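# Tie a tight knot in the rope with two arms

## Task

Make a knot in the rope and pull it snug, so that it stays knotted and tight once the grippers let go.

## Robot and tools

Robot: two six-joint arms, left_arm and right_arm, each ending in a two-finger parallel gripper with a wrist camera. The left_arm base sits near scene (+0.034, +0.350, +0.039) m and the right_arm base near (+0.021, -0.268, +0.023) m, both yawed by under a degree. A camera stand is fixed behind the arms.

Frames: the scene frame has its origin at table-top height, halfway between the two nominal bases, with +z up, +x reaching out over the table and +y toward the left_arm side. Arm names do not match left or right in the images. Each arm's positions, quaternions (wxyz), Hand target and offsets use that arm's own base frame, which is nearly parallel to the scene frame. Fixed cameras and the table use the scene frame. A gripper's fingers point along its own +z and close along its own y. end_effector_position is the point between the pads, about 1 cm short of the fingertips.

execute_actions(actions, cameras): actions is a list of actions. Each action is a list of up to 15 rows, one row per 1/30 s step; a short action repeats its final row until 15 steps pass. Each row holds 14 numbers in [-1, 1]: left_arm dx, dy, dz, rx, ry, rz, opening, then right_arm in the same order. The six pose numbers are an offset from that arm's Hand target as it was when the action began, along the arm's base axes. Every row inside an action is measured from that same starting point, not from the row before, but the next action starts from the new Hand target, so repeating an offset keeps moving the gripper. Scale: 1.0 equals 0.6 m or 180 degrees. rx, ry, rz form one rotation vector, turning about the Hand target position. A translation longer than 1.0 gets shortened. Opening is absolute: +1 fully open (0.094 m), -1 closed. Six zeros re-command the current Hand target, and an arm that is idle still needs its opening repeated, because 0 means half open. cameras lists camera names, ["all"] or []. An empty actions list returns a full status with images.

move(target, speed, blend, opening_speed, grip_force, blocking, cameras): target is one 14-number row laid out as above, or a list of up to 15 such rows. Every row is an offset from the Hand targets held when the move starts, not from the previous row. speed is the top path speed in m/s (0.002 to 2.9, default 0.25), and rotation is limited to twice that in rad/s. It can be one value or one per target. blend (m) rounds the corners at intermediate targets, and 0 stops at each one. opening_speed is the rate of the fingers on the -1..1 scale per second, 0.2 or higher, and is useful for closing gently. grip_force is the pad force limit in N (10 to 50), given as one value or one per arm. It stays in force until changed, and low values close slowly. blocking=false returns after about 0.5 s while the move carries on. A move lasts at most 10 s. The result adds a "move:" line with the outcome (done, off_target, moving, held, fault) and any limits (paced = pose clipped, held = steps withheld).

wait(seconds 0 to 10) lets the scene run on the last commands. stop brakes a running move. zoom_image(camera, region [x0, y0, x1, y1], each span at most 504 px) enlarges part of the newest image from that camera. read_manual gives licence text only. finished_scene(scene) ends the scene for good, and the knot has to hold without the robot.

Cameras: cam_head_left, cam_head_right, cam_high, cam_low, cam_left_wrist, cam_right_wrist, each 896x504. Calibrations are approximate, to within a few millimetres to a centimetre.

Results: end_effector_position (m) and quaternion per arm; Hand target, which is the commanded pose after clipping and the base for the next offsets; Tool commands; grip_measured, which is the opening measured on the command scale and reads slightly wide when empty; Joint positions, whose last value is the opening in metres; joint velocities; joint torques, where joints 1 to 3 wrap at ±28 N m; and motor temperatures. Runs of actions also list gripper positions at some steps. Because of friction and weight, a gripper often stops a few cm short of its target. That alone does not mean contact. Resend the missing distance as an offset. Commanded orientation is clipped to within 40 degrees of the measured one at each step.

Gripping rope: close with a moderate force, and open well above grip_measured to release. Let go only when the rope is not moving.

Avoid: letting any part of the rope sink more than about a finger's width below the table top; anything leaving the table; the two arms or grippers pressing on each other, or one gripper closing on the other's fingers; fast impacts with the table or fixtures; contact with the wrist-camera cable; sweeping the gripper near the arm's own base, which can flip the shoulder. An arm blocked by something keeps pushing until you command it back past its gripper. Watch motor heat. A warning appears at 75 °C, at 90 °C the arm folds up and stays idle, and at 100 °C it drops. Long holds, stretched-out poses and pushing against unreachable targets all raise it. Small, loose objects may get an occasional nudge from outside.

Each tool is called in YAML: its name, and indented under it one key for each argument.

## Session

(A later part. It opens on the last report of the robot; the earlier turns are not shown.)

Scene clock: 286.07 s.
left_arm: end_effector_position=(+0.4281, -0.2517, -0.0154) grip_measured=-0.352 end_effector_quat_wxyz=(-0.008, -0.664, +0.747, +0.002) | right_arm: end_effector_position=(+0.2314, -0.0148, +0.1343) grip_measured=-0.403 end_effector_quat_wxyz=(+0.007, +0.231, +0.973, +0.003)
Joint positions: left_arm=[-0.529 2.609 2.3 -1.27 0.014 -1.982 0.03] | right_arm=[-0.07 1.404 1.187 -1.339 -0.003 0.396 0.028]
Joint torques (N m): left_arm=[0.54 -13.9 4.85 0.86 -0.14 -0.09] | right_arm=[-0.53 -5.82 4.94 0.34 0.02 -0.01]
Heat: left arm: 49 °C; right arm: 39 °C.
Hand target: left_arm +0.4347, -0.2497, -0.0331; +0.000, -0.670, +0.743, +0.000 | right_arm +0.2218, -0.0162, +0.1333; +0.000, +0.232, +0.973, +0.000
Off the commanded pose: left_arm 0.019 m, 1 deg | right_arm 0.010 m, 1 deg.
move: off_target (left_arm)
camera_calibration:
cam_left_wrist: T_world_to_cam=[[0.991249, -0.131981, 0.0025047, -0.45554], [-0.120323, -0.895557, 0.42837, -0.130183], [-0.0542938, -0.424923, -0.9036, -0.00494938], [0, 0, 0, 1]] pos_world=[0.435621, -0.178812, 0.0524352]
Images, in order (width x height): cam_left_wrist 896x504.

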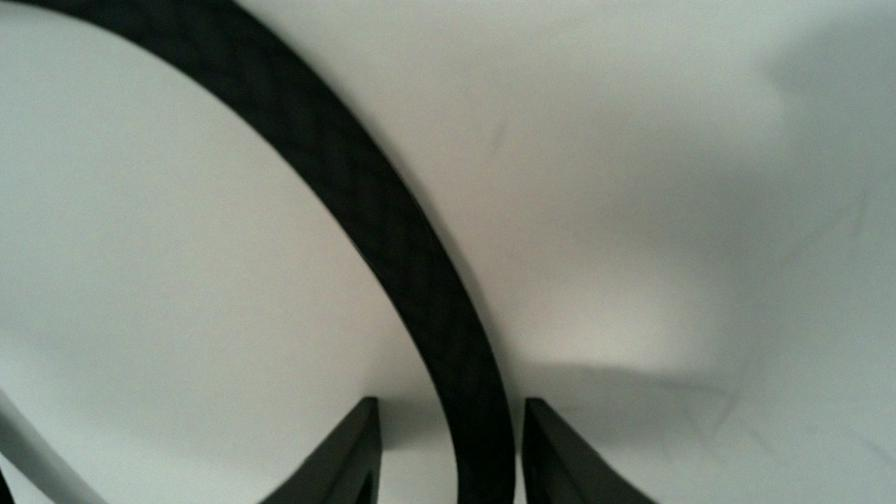

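move:
  target: [0,0,0,0,0,0,-0.85,0,0,0,0,0,0,-0.4]
  opening_speed: 1.2

move:
  target:
    - [0,0,0.03,0,0,0,-0.85,0,0,0,0,0,0,-0.4]
    - [-0.12,0.125,0.03,0,0,0.05,-0.85,0.05,0.15,-0.05,0,0,-0.2,-0.4]
    - [-0.12,0.125,0.0,0,0,0.05,-0.85,0.1,0.32,-0.1,0,0,-0.24,-0.4]
  speed: 0.2
  blend: [0.015,0.015,0]
  cameras: ["cam_high","cam_right_wrist"]

Scene clock: 292.90 s.
left_arm: end_effector_position=(+0.4342, -0.2546, -0.0153) grip_measured=-0.809 end_effector_quat_wxyz=(-0.004, -0.665, +0.747, -0.011) | right_arm: end_effector_position=(+0.2314, -0.0148, +0.1343) grip_measured=-0.403 end_effector_quat_wxyz=(+0.007, +0.231, +0.973, +0.003)
Joint positions: left_arm=[-0.528 2.609 2.3 -1.244 0.014 -1.983 0.009] | right_arm=[-0.07 1.404 1.187 -1.339 -0.003 0.396 0.028]
Joint torques (N m): left_arm=[0.43 -13.96 4.93 0.65 -0.15 -0.08] | right_arm=[-0.54 -5.82 4.94 0.35 0.02 -0.01]
Heat: left arm: 47 °C; right arm: 39 °C.
Hand target: left_arm +0.4347, -0.2497, -0.0331; +0.000, -0.670, +0.743, +0.000 | right_arm +0.2218, -0.0162, +0.1333; +0.000, +0.232, +0.973, +0.000
Off the commanded pose: left_arm 0.018 m, 1 deg | right_arm 0.010 m, 1 deg.
move: off_target (left_arm)

Scene clock: 295.97 s.
left_arm: end_effector_position=(+0.3683, -0.1836, -0.0193) grip_measured=-0.811 end_effector_quat_wxyz=(+0.003, +0.720, -0.694, +0.014) | right_arm: end_effector_position=(+0.2746, +0.1723, +0.0719) grip_measured=-0.403 end_effector_quat_wxyz=(-0.007, +0.572, +0.820, -0.001)
Joint positions: left_arm=[-0.459 2.196 1.543 -0.892 0.014 -2.067 0.009] | right_arm=[0.551 1.799 1.345 -1.125 -0.011 1.77 0.028]
Joint torques (N m): left_arm=[0.66 -11.69 3.33 0.63 -0.15 -0.08] | right_arm=[0.24 -6.06 8.77 0.43 0.09 0.09]
Heat: left arm: 47 °C; right arm: 39 °C.
Hand target: left_arm +0.3626, -0.1748, -0.0332; +0.000, +0.726, -0.688, +0.000 | right_arm +0.2819, +0.1757, +0.0733; +0.000, +0.574, +0.819, +0.000
Off the commanded pose: left_arm 0.017 m, 2 deg | right_arm 0.008 m, 1 deg.
move: off_target (left_arm); blend cut to 0.0088 m at target 1
camera_calibration:
cam_right_wrist: T_world_to_cam=[[-0.937594, -0.347541, 0.0115464, 0.317489], [-0.316639, 0.867009, 0.384753, -0.0489733], [-0.143728, 0.357086, -0.922947, 0.129624], [0, 0, 0, 1]] pos_world=[0.3008, 0.106514, 0.134813]
Images, in order (width x height): cam_high 896x504, cam_right_wrist 896x504.

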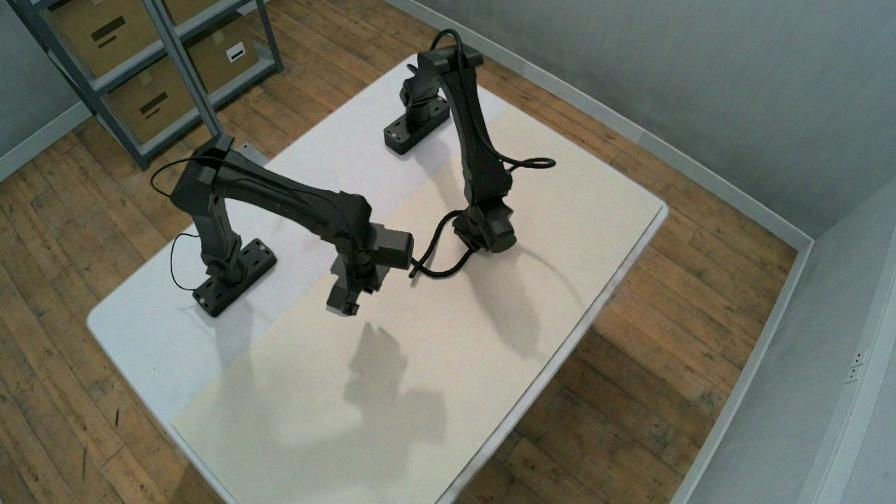

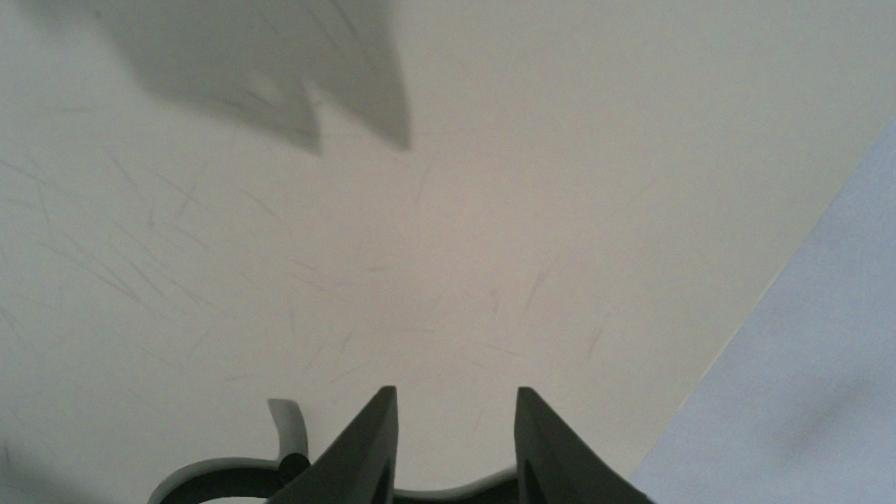

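execute_actions:
  actions: []
  cameras: ["cam_high","cam_right_wrist"]

zoom_image:
  camera: "cam_high"
  region: [300, 130, 600, 330]

Scene clock: 326.90 s.
left_arm: end_effector_position=(+0.3683, -0.1836, -0.0193) grip_measured=-0.811 end_effector_quat_wxyz=(+0.003, +0.720, -0.694, +0.014) | right_arm: end_effector_position=(+0.2746, +0.1723, +0.0719) grip_measured=-0.403 end_effector_quat_wxyz=(-0.007, +0.573, +0.820, -0.001)
Joint positions: left_arm=[-0.459 2.196 1.543 -0.892 0.014 -2.067 0.009] | right_arm=[0.551 1.799 1.345 -1.125 -0.011 1.771 0.028]
Joint velocities: within noise
Joint torques (N m): left_arm=[0.65 -11.67 3.34 0.63 -0.16 -0.08] | right_arm=[0.23 -6.05 8.77 0.43 0.1 0.11]
Motor temperatures (°C): left_arm=[29 48 34 33 31 31 31] | right_arm=[30 38 40 32 30 31 30]
Heat: left arm: 48 °C; right arm: 40 °C.
Hand target: left_arm +0.3626, -0.1748, -0.0332; +0.000, +0.726, -0.688, +0.000 | right_arm +0.2819, +0.1757, +0.0733; +0.000, +0.574, +0.819, +0.000
Tool commands: left_gripper/opening=-0.85 right_gripper/opening=-0.4
Off the commanded pose: left_arm 0.017 m, 2 deg | right_arm 0.008 m, 1 deg.
camera_calibration:
cam_right_wrist: T_world_to_cam=[[-0.937755, -0.347105, 0.0115181, 0.317497], [-0.316243, 0.867145, 0.384772, -0.0491098], [-0.143544, 0.35718, -0.92294, 0.129558], [0, 0, 0, 1]] pos_world=[0.300801, 0.106515, 0.134813]
Images, in order (width x height): cam_high 896x504, cam_right_wrist 896x504.

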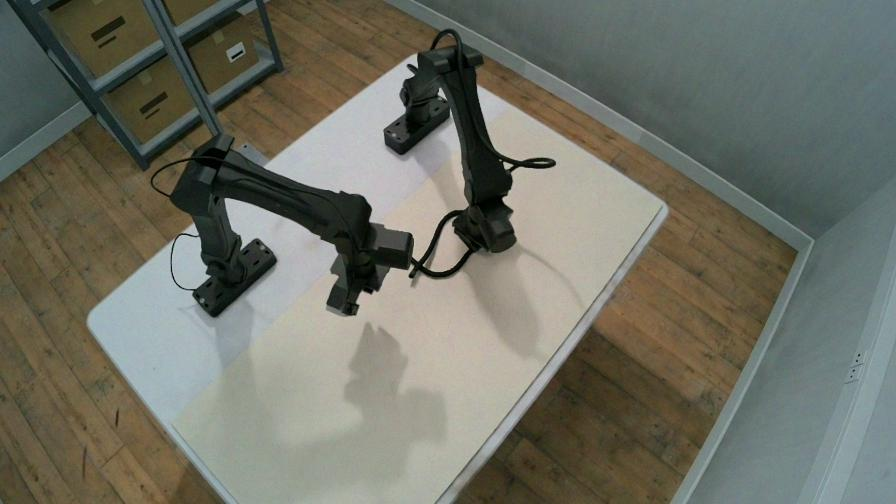

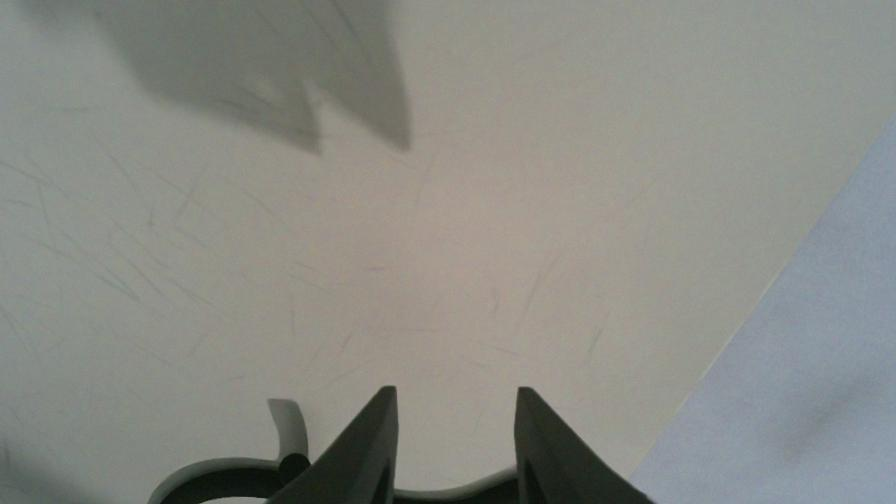

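Scaled by 1.680.

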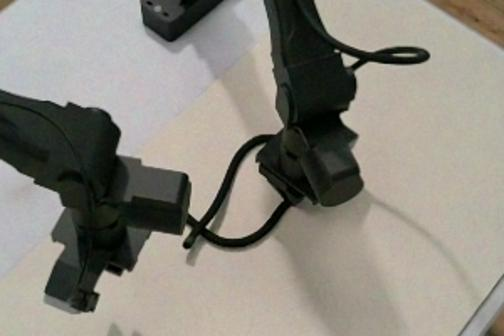

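zoom_image:
  camera: "cam_right_wrist"
  region: [130, 370, 430, 504]

zoom_image:
  camera: "cam_high"
  region: [390, 190, 500, 290]

Scaled by 1.680.

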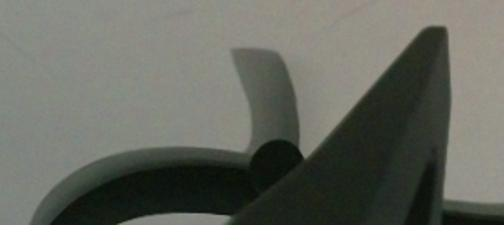

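Scaled by 4.582.

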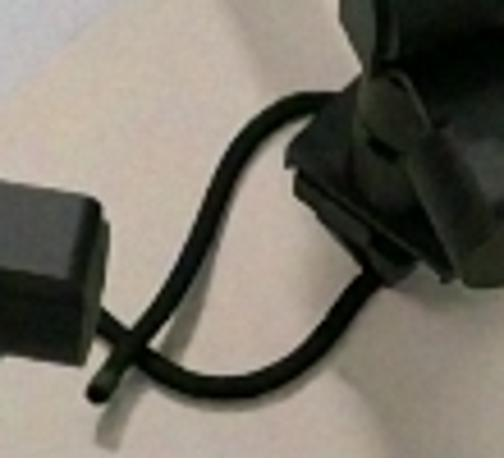

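move:
  target: [0,0,0,0,0,0,-0.85,0.053,0.19,-0.04,0,0,-0.083,-0.4]
  speed: 0.2
  cameras: ["cam_right_wrist","cam_high","cam_left_wrist"]

Scene clock: 347.30 s.
left_arm: end_effector_position=(+0.3683, -0.1836, -0.0193) grip_measured=-0.811 end_effector_quat_wxyz=(+0.003, +0.720, -0.694, +0.014) | right_arm: end_effector_position=(+0.3150, +0.2880, +0.0548) grip_measured=-0.403 end_effector_quat_wxyz=(-0.021, +0.628, +0.777, +0.021)
Joint positions: left_arm=[-0.459 2.196 1.543 -0.892 0.014 -2.067 0.009] | right_arm=[0.718 2.167 1.8 -1.17 -0.049 2.078 0.028]
Joint torques (N m): left_arm=[0.68 -11.69 3.33 0.63 -0.16 -0.08] | right_arm=[0.32 -8.14 8.95 0.23 -0.05 0.1]
Heat: left arm: 48 °C; right arm: 40 °C.
Hand target: left_arm +0.3626, -0.1748, -0.0332; +0.000, +0.726, -0.688, +0.000 | right_arm +0.3136, +0.2897, +0.0492; +0.000, +0.675, +0.737, +0.000
Off the commanded pose: left_arm 0.017 m, 2 deg | right_arm 0.006 m, 8 deg.
joint sent to its limit (right arm) — joint 6 (wrist roll), upper limit. The joint targets are off in orientation, not in position.
move: off_target (left_arm, right_arm)
camera_calibration:
cam_left_wrist: T_world_to_cam=[[0.999237, 0.023535, 0.0311791, -0.361098], [0.00734816, -0.897136, 0.441693, -0.121667], [0.0383672, -0.441126, -0.896624, -0.0196345], [0, 0, 0, 1]] pos_world=[0.36247, -0.109315, 0.0473934]
cam_right_wrist: T_world_to_cam=[[-0.977082, -0.212837, -0.003414, 0.370273], [-0.193569, 0.881728, 0.430217, -0.175329], [-0.0885557, 0.421018, -0.902719, 0.0414724], [0, 0, 0, 1]] pos_world=[0.331522, 0.215939, 0.114131]
Images, in order (width x height): cam_high 896x504, cam_left_wrist 896x504, cam_right_wrist 896x504.

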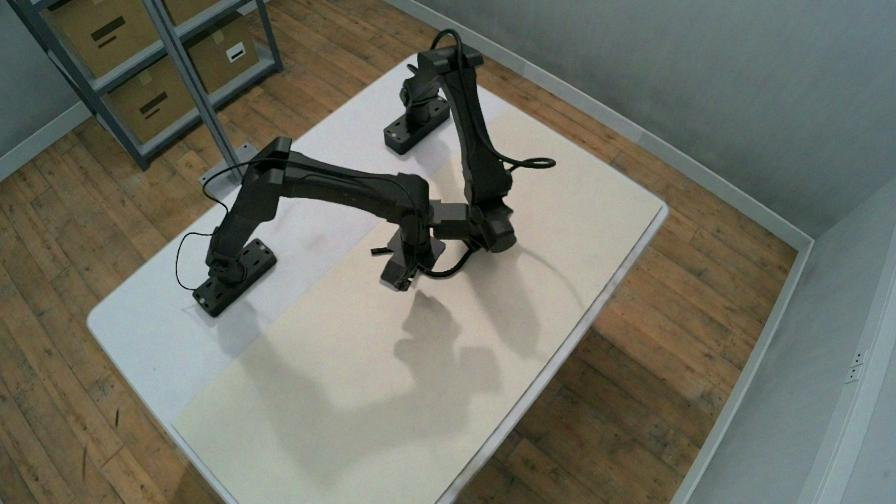

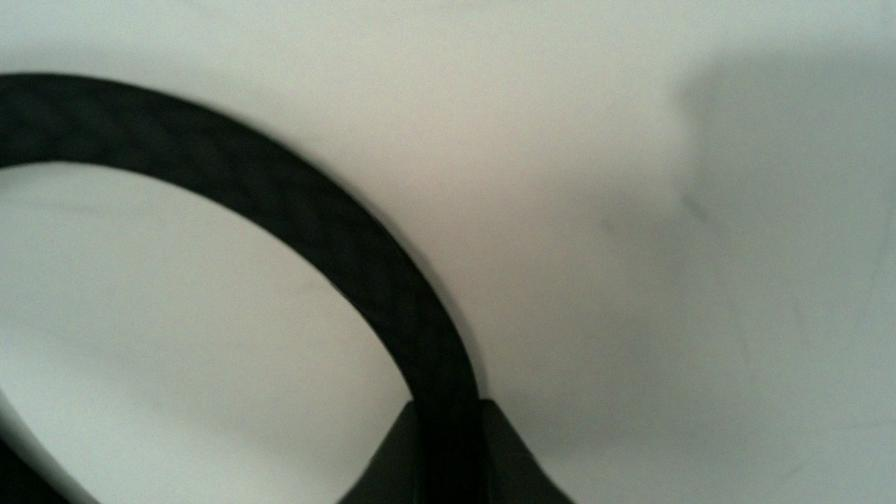

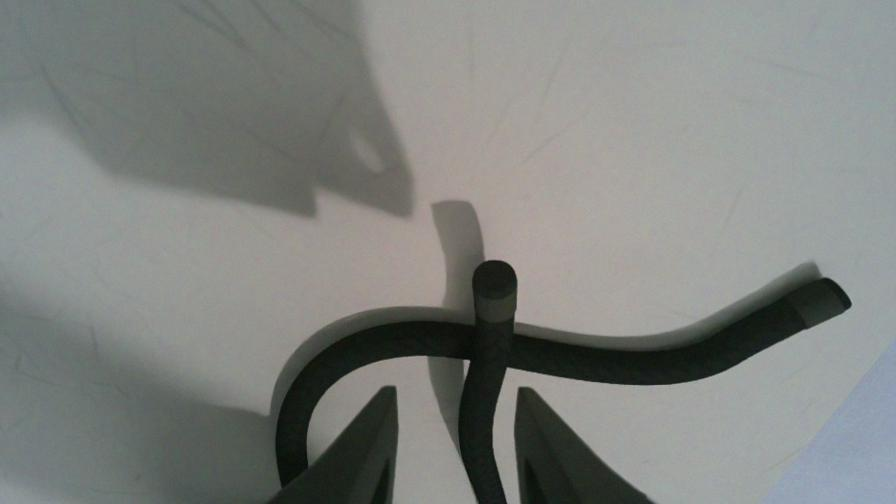

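move:
  target:
    - [0,0,0,0,0,0,-0.85,-0.018,-0.006,-0.04,0,0,0.03,-0.4]
    - [0,0,0,0,0,0,-0.85,-0.018,-0.006,-0.091,0,0,0.03,-0.4]
  speed: 0.12
  blend: [0.01,0]
  cameras: ["cam_right_wrist"]

Scene clock: 362.67 s.
left_arm: end_effector_position=(+0.3683, -0.1836, -0.0193) grip_measured=-0.811 end_effector_quat_wxyz=(+0.003, +0.720, -0.694, +0.014) | right_arm: end_effector_position=(+0.3094, +0.2917, +0.0108) grip_measured=-0.403 end_effector_quat_wxyz=(-0.013, +0.620, +0.784, +0.023)
Joint positions: left_arm=[-0.459 2.196 1.543 -0.892 0.014 -2.067 0.009] | right_arm=[0.74 2.19 1.658 -0.997 -0.033 2.078 0.028]
Joint torques (N m): left_arm=[0.66 -11.69 3.33 0.63 -0.16 -0.07] | right_arm=[0.38 -8.65 4.83 0.58 0.09 0.11]
Heat: left arm: 48 °C; right arm: 40 °C.
Hand target: left_arm +0.3626, -0.1748, -0.0332; +0.000, +0.726, -0.688, +0.000 | right_arm +0.3028, +0.2862, -0.0054; +0.000, +0.640, +0.768, +0.000
Off the commanded pose: left_arm 0.017 m, 2 deg | right_arm 0.018 m, 4 deg.
joint sent to its limit (right arm) — joint 6 (wrist roll), upper limit. The joint targets are off in orientation, not in position.
move: off_target (left_arm, right_arm)
camera_calibration:
cam_right_wrist: T_world_to_cam=[[-0.972159, -0.233553, -0.0189677, 0.370147], [-0.219642, 0.880063, 0.421008, -0.152117], [-0.0816347, 0.413452, -0.906859, -0.000185111], [0, 0, 0, 1]] pos_world=[0.326416, 0.220398, 0.0708954]
Images, in order (width x height): cam_right_wrist 896x504.

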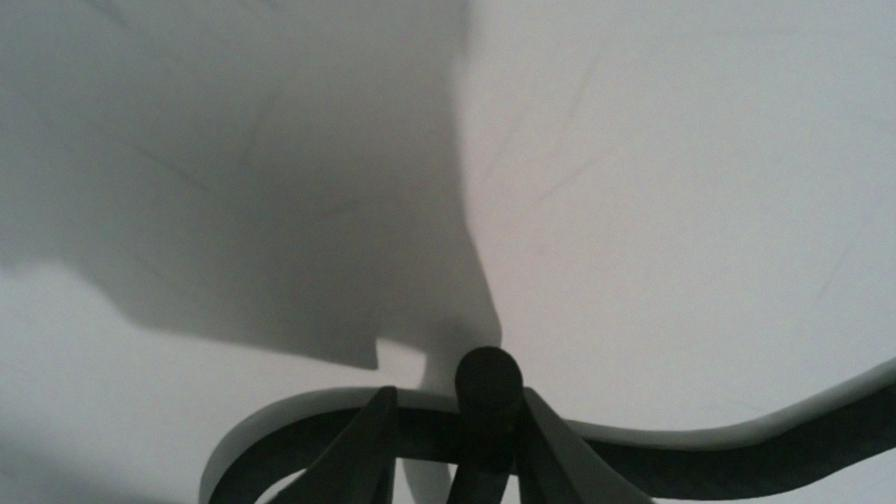

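move:
  target:
    - [0,0,0,0,0,0,-0.85,-0.008,-0.018,-0.007,0,0,0,-0.4]
    - [0,0,0,0,0,0,-0.85,-0.008,-0.018,-0.007,0,0,0,-0.87]
  speed: 0.1
  opening_speed: 0.8
  cameras: ["cam_right_wrist"]

Scene clock: 375.70 s.
left_arm: end_effector_position=(+0.3683, -0.1836, -0.0193) grip_measured=-0.811 end_effector_quat_wxyz=(+0.003, +0.720, -0.694, +0.014) | right_arm: end_effector_position=(+0.3023, +0.2844, -0.0044) grip_measured=-0.785 end_effector_quat_wxyz=(-0.013, +0.620, +0.784, +0.013)
Joint positions: left_arm=[-0.459 2.196 1.543 -0.892 0.014 -2.067 0.009] | right_arm=[0.74 2.19 1.595 -0.954 -0.029 2.078 0.01]
Joint torques (N m): left_arm=[0.66 -11.69 3.36 0.63 -0.16 -0.08] | right_arm=[-0.35 -10.78 4.03 0.54 0.09 0.11]
Heat: left arm: 48 °C; right arm: 39 °C.
Hand target: left_arm +0.3626, -0.1748, -0.0332; +0.000, +0.726, -0.688, +0.000 | right_arm +0.2981, +0.2754, -0.0096; +0.000, +0.640, +0.768, +0.000
Off the commanded pose: left_arm 0.017 m, 2 deg | right_arm 0.011 m, 4 deg.
joint sent to its limit (right arm) — joint 6 (wrist roll), upper limit. The joint targets still meet the commanded pose.
move: off_target (left_arm, right_arm); target 2's new opening was sent with right_arm's hand 0.010 m and 4 deg from that target
camera_calibration:
cam_right_wrist: T_world_to_cam=[[-0.97231, -0.233679, -0.00257224, 0.361385], [-0.214233, 0.886892, 0.4093, -0.144427], [-0.0933635, 0.398518, -0.912396, -0.00380491], [0, 0, 0, 1]] pos_world=[0.320082, 0.214055, 0.0565719]
Images, in order (width x height): cam_right_wrist 896x504.

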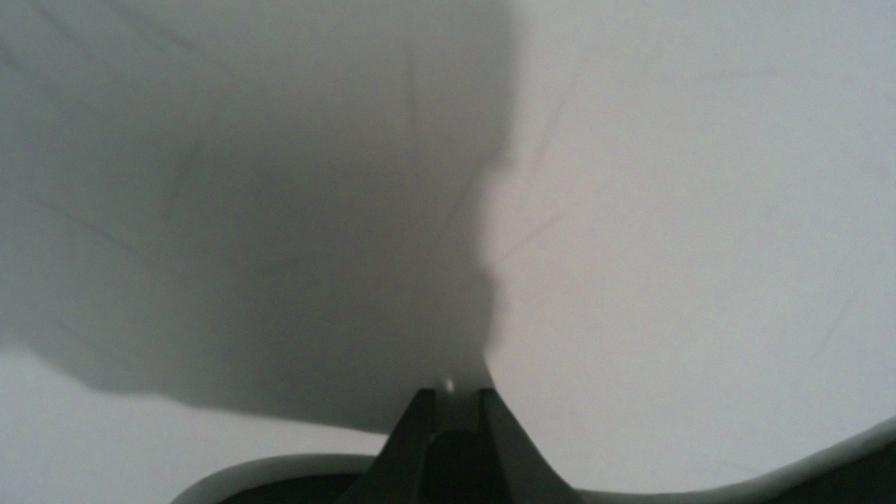

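move:
  target:
    - [0,0,0,0,0,0,-0.85,0,-0.01,0.07,0,0,0,-0.87]
    - [0,0,0,0,0,0,-0.85,0.02,-0.2,0.07,0,0,0.05,-0.87]
  speed: 0.1
  blend: [0.01,0]
  cameras: ["cam_high","cam_left_wrist"]

zoom_image:
  camera: "cam_high"
  region: [340, 170, 540, 320]

Scene clock: 391.63 s.
left_arm: end_effector_position=(+0.3683, -0.1836, -0.0193) grip_measured=-0.811 end_effector_quat_wxyz=(+0.003, +0.720, -0.693, +0.014) | right_arm: end_effector_position=(+0.3122, +0.1596, +0.0272) grip_measured=-0.785 end_effector_quat_wxyz=(-0.008, +0.579, +0.816, -0.004)
Joint positions: left_arm=[-0.459 2.196 1.543 -0.892 0.014 -2.068 0.009] | right_arm=[0.465 1.949 1.36 -0.996 -0.01 1.699 0.01]
Joint torques (N m): left_arm=[0.65 -11.7 3.34 0.63 -0.16 -0.08] | right_arm=[-0.23 -10.99 4.42 0.49 0.09 0.06]
Heat: left arm: 48 °C; right arm: 40 °C.
Hand target: left_arm +0.3626, -0.1748, -0.0332; +0.000, +0.726, -0.688, +0.000 | right_arm +0.3100, +0.1554, +0.0325; +0.000, +0.578, +0.816, +0.000
Off the commanded pose: left_arm 0.017 m, 2 deg | right_arm 0.007 m, 1 deg.
move: off_target (left_arm)
camera_calibration:
cam_left_wrist: T_world_to_cam=[[0.99923, 0.0239388, 0.0310972, -0.361047], [0.00774633, -0.897127, 0.441704, -0.121812], [0.0384721, -0.441123, -0.896622, -0.0196724], [0, 0, 0, 1]] pos_world=[0.36247, -0.109315, 0.0473935]
Images, in order (width x height): cam_high 896x504, cam_left_wrist 896x504.

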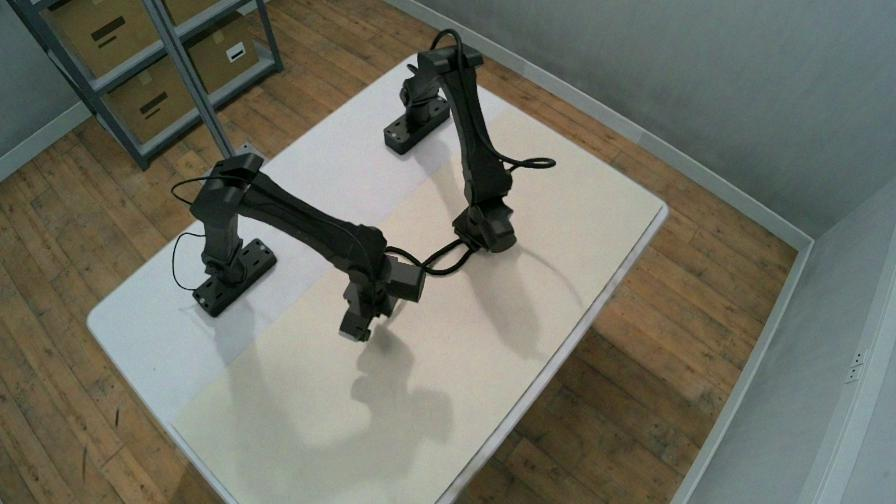

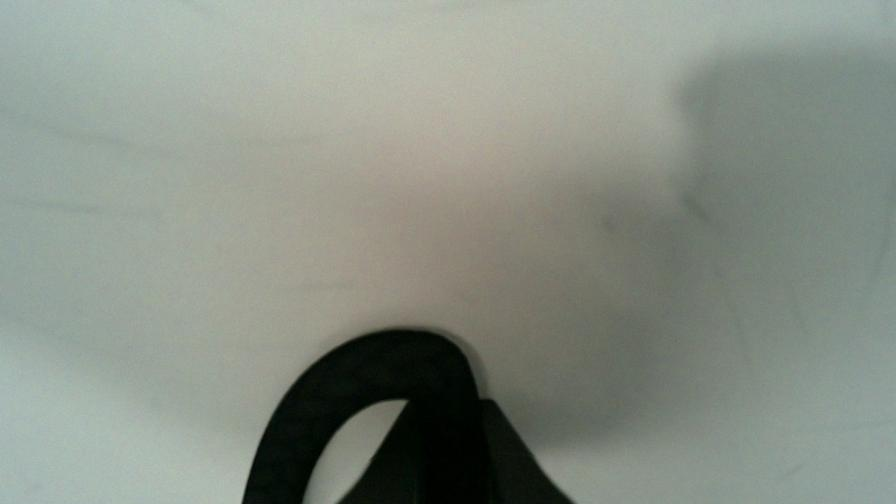

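Scaled by 2.520.

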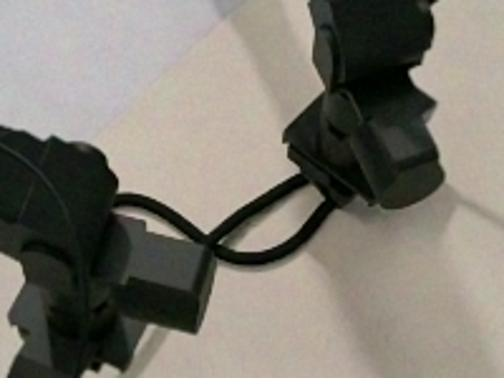

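move:
  target:
    - [0,0,0.04,0,0,0,-0.85,0,0,0,0,0,0,-0.87]
    - [-0.005,-0.045,0.04,0,0,0,-0.85,0,0,0,0,0,0,-0.87]
    - [-0.005,-0.045,0.0,0,0,0,-0.85,0,0,0,0,0,0,-0.87]
    - [-0.005,-0.045,0.0,0,0,0,-0.4,0,0,0,0,0,0,-0.87]
    - [-0.005,-0.045,0.12,0,0,0,-0.4,0,0,0,0,0,0,-0.87]
    - [-0.15,0.2,0.2,0,0,0,-0.4,0,0,0,0,0,0,-0.87]
  speed: [0.1,0.1,0.1,0.1,0.15,0.25]
  opening_speed: 0.4
  blend: [0.01,0.01,0,0,0.02,0]
  cameras: ["cam_high","cam_left_wrist"]

zoom_image:
  camera: "cam_high"
  region: [340, 170, 540, 320]

Scene clock: 416.90 s.
left_arm: end_effector_position=(+0.2861, -0.0600, +0.0907) grip_measured=-0.402 end_effector_quat_wxyz=(-0.005, +0.726, -0.687, +0.021) | right_arm: end_effector_position=(+0.3123, +0.1597, +0.0272) grip_measured=-0.785 end_effector_quat_wxyz=(-0.008, +0.578, +0.816, -0.004)
Joint positions: left_arm=[-0.201 1.622 1.218 -1.126 0.014 -1.827 0.028] | right_arm=[0.465 1.949 1.36 -0.996 -0.01 1.698 0.01]
Joint torques (N m): left_arm=[0.1 -8.64 4.66 0.14 -0.15 0.01] | right_arm=[-0.23 -10.99 4.41 0.5 0.08 -0.01]
Heat: left arm: 48 °C; right arm: 41 °C.
Hand target: left_arm +0.2726, -0.0547, +0.0869; +0.000, +0.726, -0.688, +0.000 | right_arm +0.3101, +0.1554, +0.0325; +0.000, +0.578, +0.816, +0.000
Off the commanded pose: left_arm 0.015 m, 2 deg | right_arm 0.007 m, 1 deg.
move: off_target (left_arm); target 4's new opening was sent with left_arm's hand 0.015 m and 3 deg from that target
camera_calibration:
cam_left_wrist: T_world_to_cam=[[0.997838, 0.0407176, 0.0515867, -0.285714], [0.0138314, -0.897478, 0.440843, -0.0606423], [0.064248, -0.439176, -0.896101, 0.129214], [0, 0, 0, 1]] pos_world=[0.277634, 0.0139562, 0.157262]
Images, in order (width x height): cam_high 896x504, cam_left_wrist 896x504.

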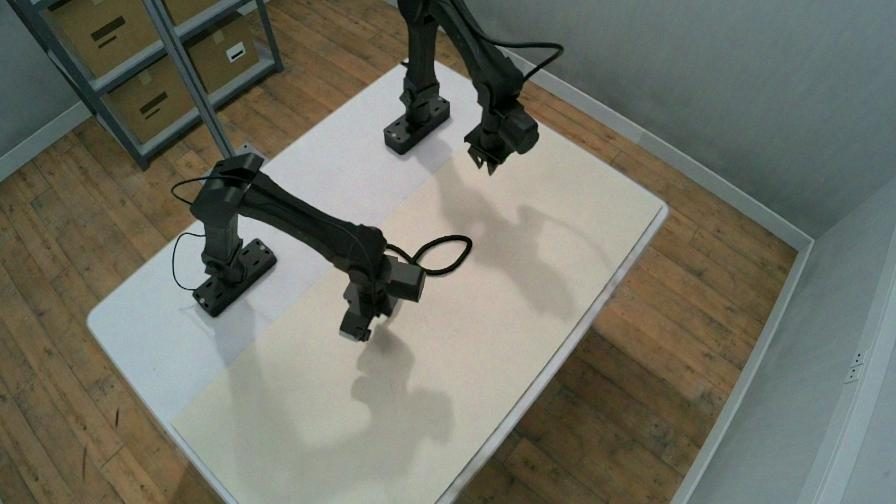

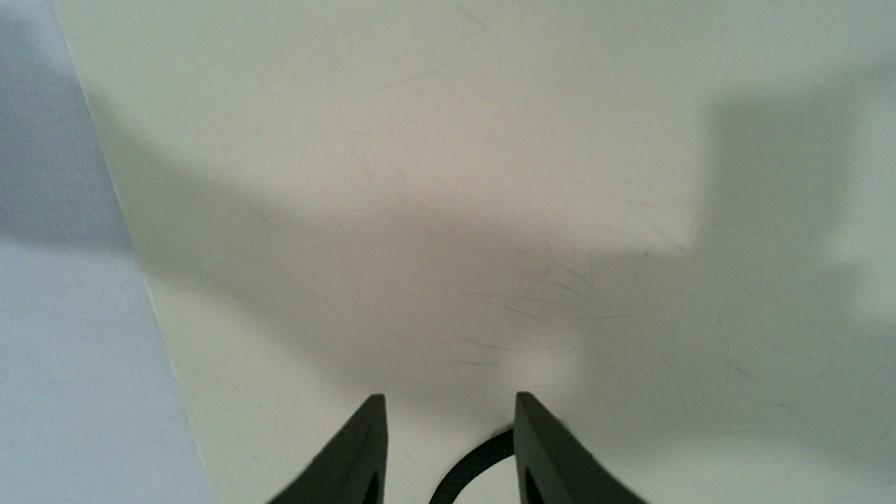

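Scaled by 2.520.

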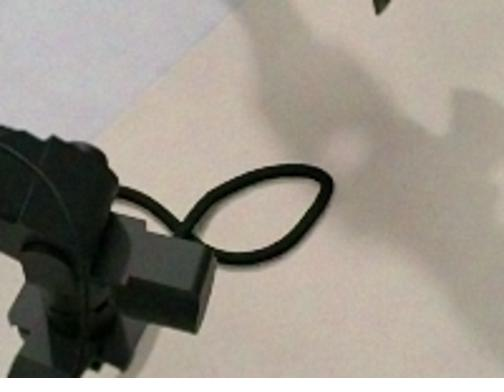

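move:
  target:
    - [0,0,0,0,0,0,-0.4,0.125,0.074,0,0,0,0.333,-0.87]
    - [0,0,0,0,0,0,-0.4,0.158,0.191,0,0,0,0.56,-0.87]
    - [0,0,0,0,0,0,-0.4,0.125,0.3,0,0,0,0.72,-0.87]
  speed: 0.2
  blend: [0.03,0.03,0]
  cameras: ["cam_high","cam_left_wrist","cam_right_wrist"]

zoom_image:
  camera: "cam_high"
  region: [340, 170, 540, 320]

Scene clock: 449.63 s.
left_arm: end_effector_position=(+0.2861, -0.0600, +0.0907) grip_measured=-0.402 end_effector_quat_wxyz=(-0.005, +0.726, -0.687, +0.021) | right_arm: end_effector_position=(+0.3863, +0.3345, +0.0430) grip_measured=-0.785 end_effector_quat_wxyz=(+0.015, -0.488, +0.873, +0.005)
Joint positions: left_arm=[-0.201 1.622 1.218 -1.126 0.014 -1.827 0.028] | right_arm=[0.71 2.702 2.713 -1.55 -0.004 -0.31 0.01]
Joint torques (N m): left_arm=[0.09 -8.65 4.67 0.15 -0.16 0.02] | right_arm=[0.31 -10.52 8.85 0.36 0.04 -0.02]
Motor temperatures (°C): left_arm=[29 43 34 32 31 31 31] | right_arm=[30 41 40 31 30 31 32]
Heat: left arm: 43 °C; right arm: 41 °C.
Hand target: left_arm +0.2726, -0.0547, +0.0869; +0.000, +0.726, -0.688, +0.000 | right_arm +0.3851, +0.3354, +0.0324; +0.000, -0.492, +0.870, +0.000
Off the commanded pose: left_arm 0.015 m, 2 deg | right_arm 0.011 m, 2 deg.
joint sent to its limit (right arm) — joint 4 (wrist pitch), lower limit. The joint targets still meet the commanded pose.
move: off_target (left_arm, right_arm)
camera_calibration:
cam_left_wrist: T_world_to_cam=[[0.997849, 0.0404046, 0.0516253, -0.285719], [0.013534, -0.89749, 0.440827, -0.0605567], [0.0641446, -0.439181, -0.896106, 0.129244], [0, 0, 0, 1]] pos_world=[0.277633, 0.0139567, 0.157262]
cam_right_wrist: T_world_to_cam=[[0.853769, -0.520595, 0.00773245, -0.154955], [-0.490594, -0.799416, 0.346773, 0.483233], [-0.174347, -0.299857, -0.937917, 0.2934], [0, 0, 0, 1]] pos_world=[0.420521, 0.393613, 0.108811]
Images, in order (width x height): cam_high 896x504, cam_left_wrist 896x504, cam_right_wrist 896x504.

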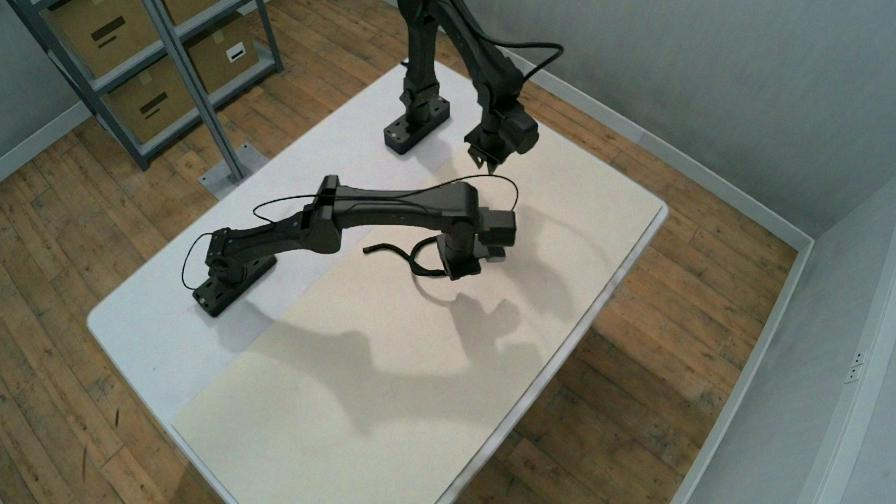

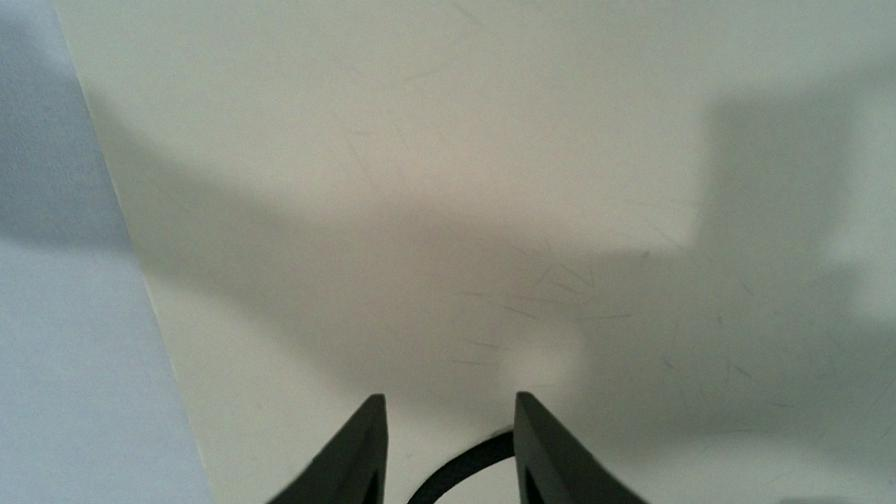

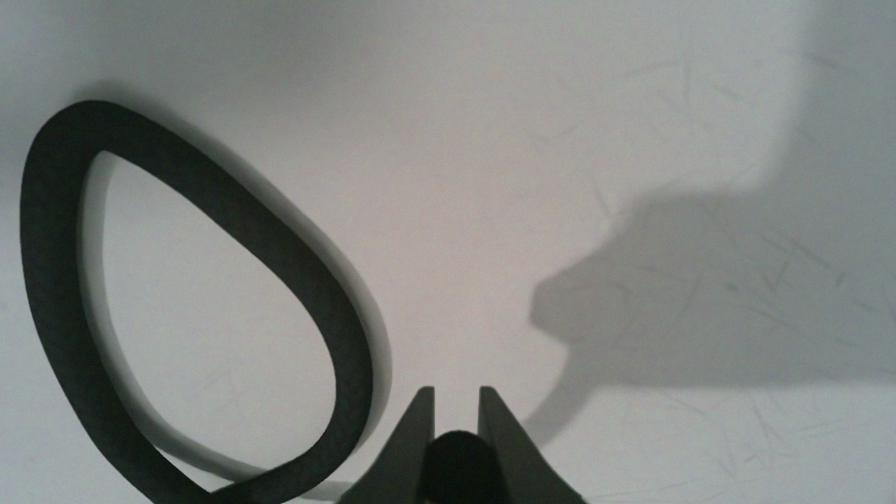

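Scaled by 2.520.

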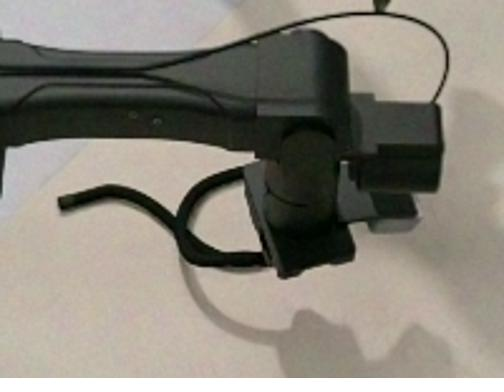

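move:
  target: [0,0,0,0,0,0,-0.4,0.0,-0.01,-0.077,0,0,0,-0.87]
  speed: 0.1
  cameras: ["cam_high","cam_right_wrist"]

zoom_image:
  camera: "cam_high"
  region: [340, 170, 540, 320]

Scene clock: 457.57 s.
left_arm: end_effector_position=(+0.2861, -0.0600, +0.0907) grip_measured=-0.402 end_effector_quat_wxyz=(-0.005, +0.726, -0.687, +0.021) | right_arm: end_effector_position=(+0.3780, +0.3273, -0.0056) grip_measured=-0.785 end_effector_quat_wxyz=(-0.015, -0.492, +0.870, -0.001)
Joint positions: left_arm=[-0.201 1.622 1.218 -1.126 0.014 -1.827 0.028] | right_arm=[0.71 2.674 2.462 -1.389 -0.004 -0.319 0.01]
Joint torques (N m): left_arm=[0.09 -8.65 4.67 0.15 -0.16 0.02] | right_arm=[-0.38 -13.38 3.9 1.11 0.03 -0.01]
Heat: left arm: 43 °C; right arm: 43 °C.
Hand target: left_arm +0.2726, -0.0547, +0.0869; +0.000, +0.726, -0.688, +0.000 | right_arm +0.3851, +0.3293, -0.0137; +0.000, -0.492, +0.870, +0.000
Off the commanded pose: left_arm 0.015 m, 2 deg | right_arm 0.011 m, 2 deg.
move: off_target (left_arm, right_arm)
camera_calibration:
cam_right_wrist: T_world_to_cam=[[0.858249, -0.513121, -0.0107617, -0.155536], [-0.466283, -0.788326, 0.401401, 0.477645], [-0.214451, -0.339484, -0.915839, 0.272368], [0, 0, 0, 1]] pos_world=[0.414616, 0.389196, 0.0560447]
Images, in order (width x height): cam_high 896x504, cam_right_wrist 896x504.

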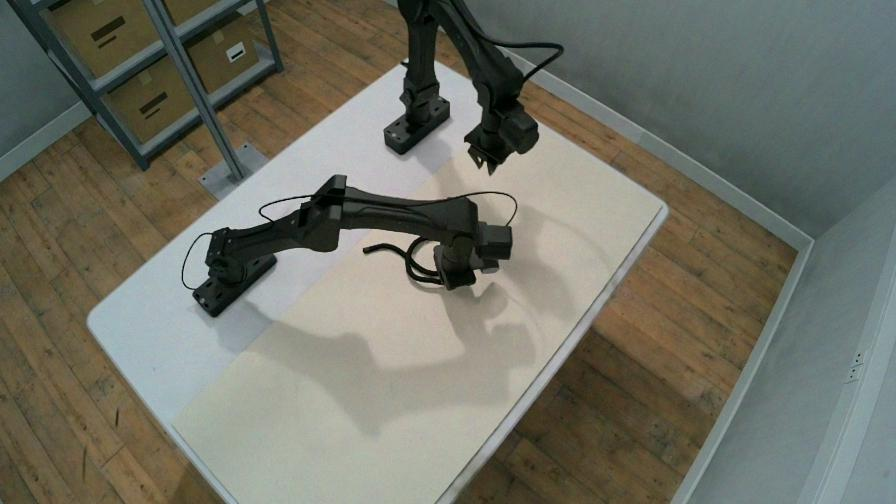

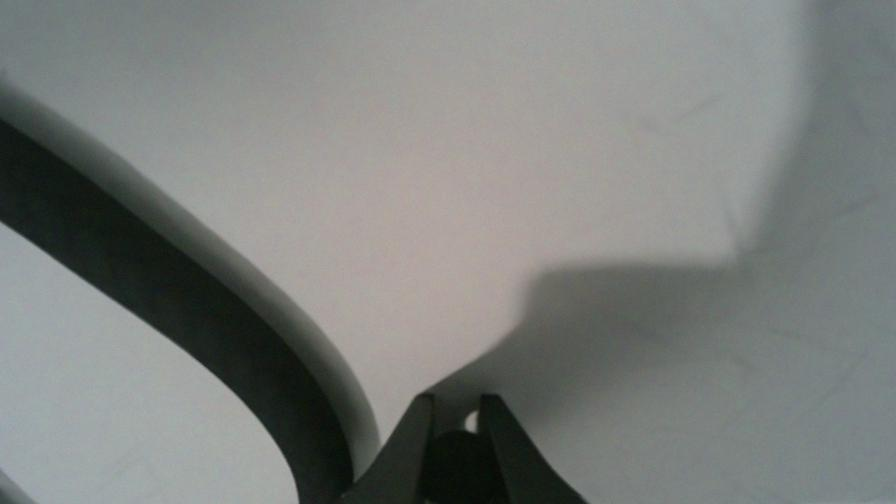

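Scaled by 2.520.

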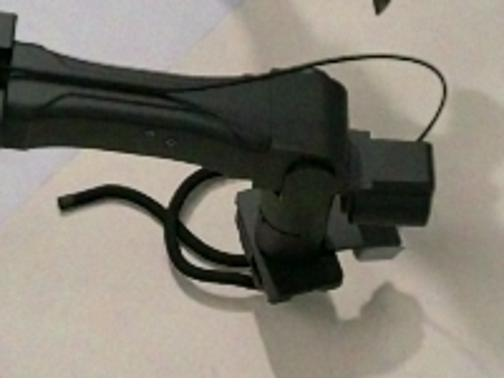

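move:
  target:
    - [0,0,0,0,0,0,-0.4,0.0,0.0,0,0,0,0,-0.4]
    - [0,0,0,0,0,0,-0.4,0,0,0.13,0,0,0,-0.4]
    - [0,0,0,0,0,0,-0.4,-0.12,-0.27,0.15,0,0,-0.33,-0.4]
  speed: [0.1,0.15,0.3]
  opening_speed: 0.4
  blend: [0,0.02,0]
  cameras: ["cam_high"]

zoom_image:
  camera: "cam_high"
  region: [350, 190, 510, 310]

Scene clock: 500.70 s.
left_arm: end_effector_position=(+0.2861, -0.0600, +0.0907) grip_measured=-0.402 end_effector_quat_wxyz=(-0.005, +0.726, -0.687, +0.021) | right_arm: end_effector_position=(+0.3139, +0.1691, +0.0714) grip_measured=-0.403 end_effector_quat_wxyz=(-0.011, -0.001, +1.000, -0.006)
Joint positions: left_arm=[-0.201 1.622 1.218 -1.126 0.014 -1.827 0.028] | right_arm=[0.491 1.936 1.524 -1.183 0 0.489 0.028]
Joint torques (N m): left_arm=[0.08 -8.62 4.66 0.15 -0.15 0.03] | right_arm=[-0.27 -11 4.67 0.61 0 0.14]
Motor temperatures (°C): left_arm=[29 42 34 32 31 31 30] | right_arm=[30 50 39 32 30 31 32]
Heat: left arm: 42 °C; right arm: 50 °C.
Hand target: left_arm +0.2726, -0.0547, +0.0869; +0.000, +0.726, -0.688, +0.000 | right_arm +0.3131, +0.1674, +0.0763; +0.000, +0.003, +1.000, +0.000
Off the commanded pose: left_arm 0.015 m, 2 deg | right_arm 0.005 m, 2 deg.
move: off_target (left_arm)
Images, in order (width x height): cam_high 896x504.

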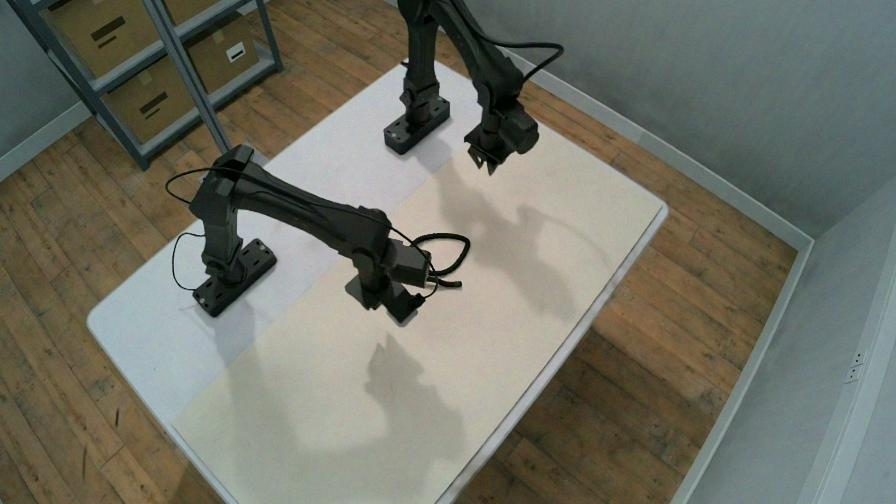

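Scaled by 3.150.

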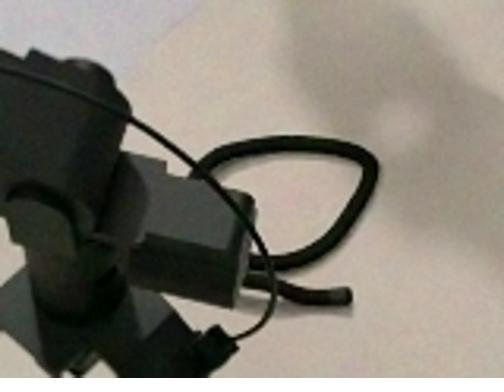

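move:
  target: [0.0457,-0.214,-0.045,0,0,-0.35,-0.4,-0.105,-0.195,0,0,0,0,-0.4]
  speed: 0.25
  cameras: ["cam_high","cam_left_wrist"]

zoom_image:
  camera: "cam_high"
  region: [350, 190, 510, 310]

Scene clock: 516.60 s.
left_arm: end_effector_position=(+0.2889, -0.1784, +0.0576) grip_measured=-0.402 end_effector_quat_wxyz=(-0.014, -0.262, +0.965, +0.005) | right_arm: end_effector_position=(+0.2522, +0.0526, +0.0761) grip_measured=-0.403 end_effector_quat_wxyz=(-0.008, +0.003, +1.000, -0.001)
Joint positions: left_arm=[-0.549 1.886 1.399 -1.111 0.014 -1.079 0.028] | right_arm=[0.201 1.555 1.091 -1.123 0 0.207 0.028]
Joint torques (N m): left_arm=[-0.12 -8.68 9.05 0.38 -0.16 0.04] | right_arm=[-0.5 -7.25 4.64 0.6 0 -0.01]
Heat: left arm: 41 °C; right arm: 46 °C.
Hand target: left_arm +0.3000, -0.1832, +0.0599; +0.000, -0.259, +0.966, +0.000 | right_arm +0.2501, +0.0504, +0.0763; +0.000, +0.003, +1.000, +0.000
Off the commanded pose: left_arm 0.012 m, 2 deg | right_arm 0.003 m, 1 deg.
move: off_target (left_arm)
camera_calibration:
cam_left_wrist: T_world_to_cam=[[0.493339, -0.869837, -0.00025594, -0.295712], [-0.77972, -0.442359, 0.44312, 0.158048], [-0.385555, -0.218409, -0.896462, 0.216798], [0, 0, 0, 1]] pos_world=[0.352707, -0.139957, 0.124241]
Images, in order (width x height): cam_high 896x504, cam_left_wrist 896x504.

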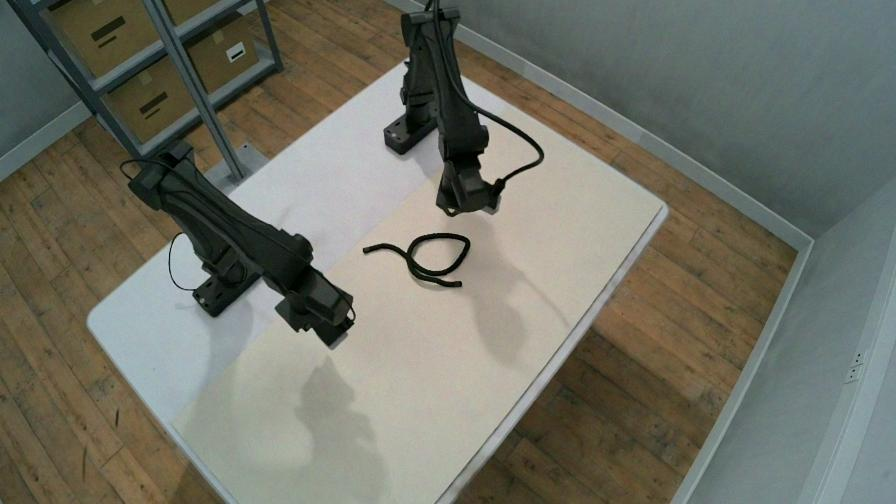

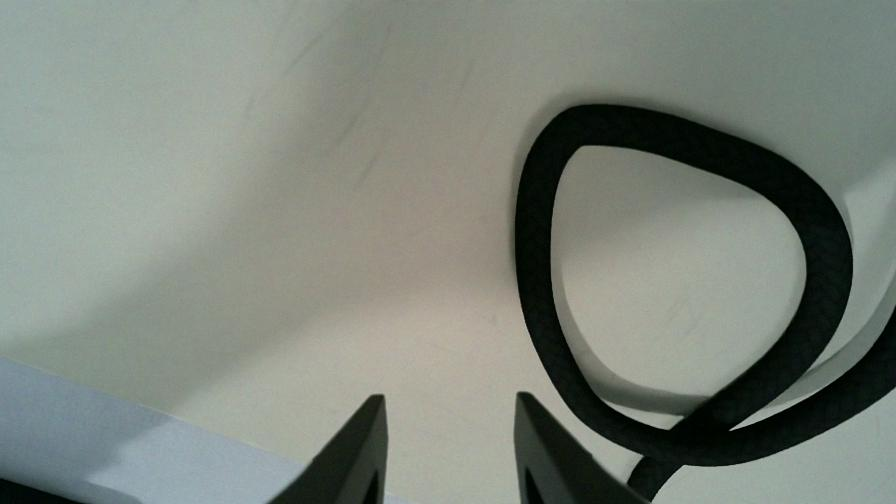

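Scaled by 3.150.

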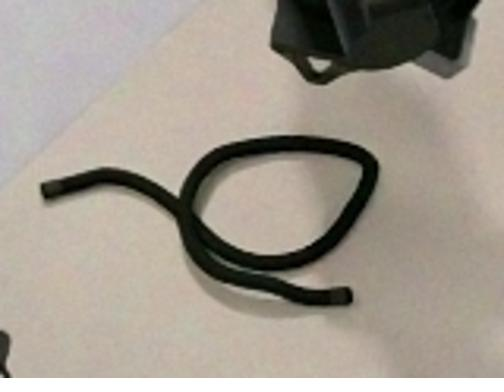

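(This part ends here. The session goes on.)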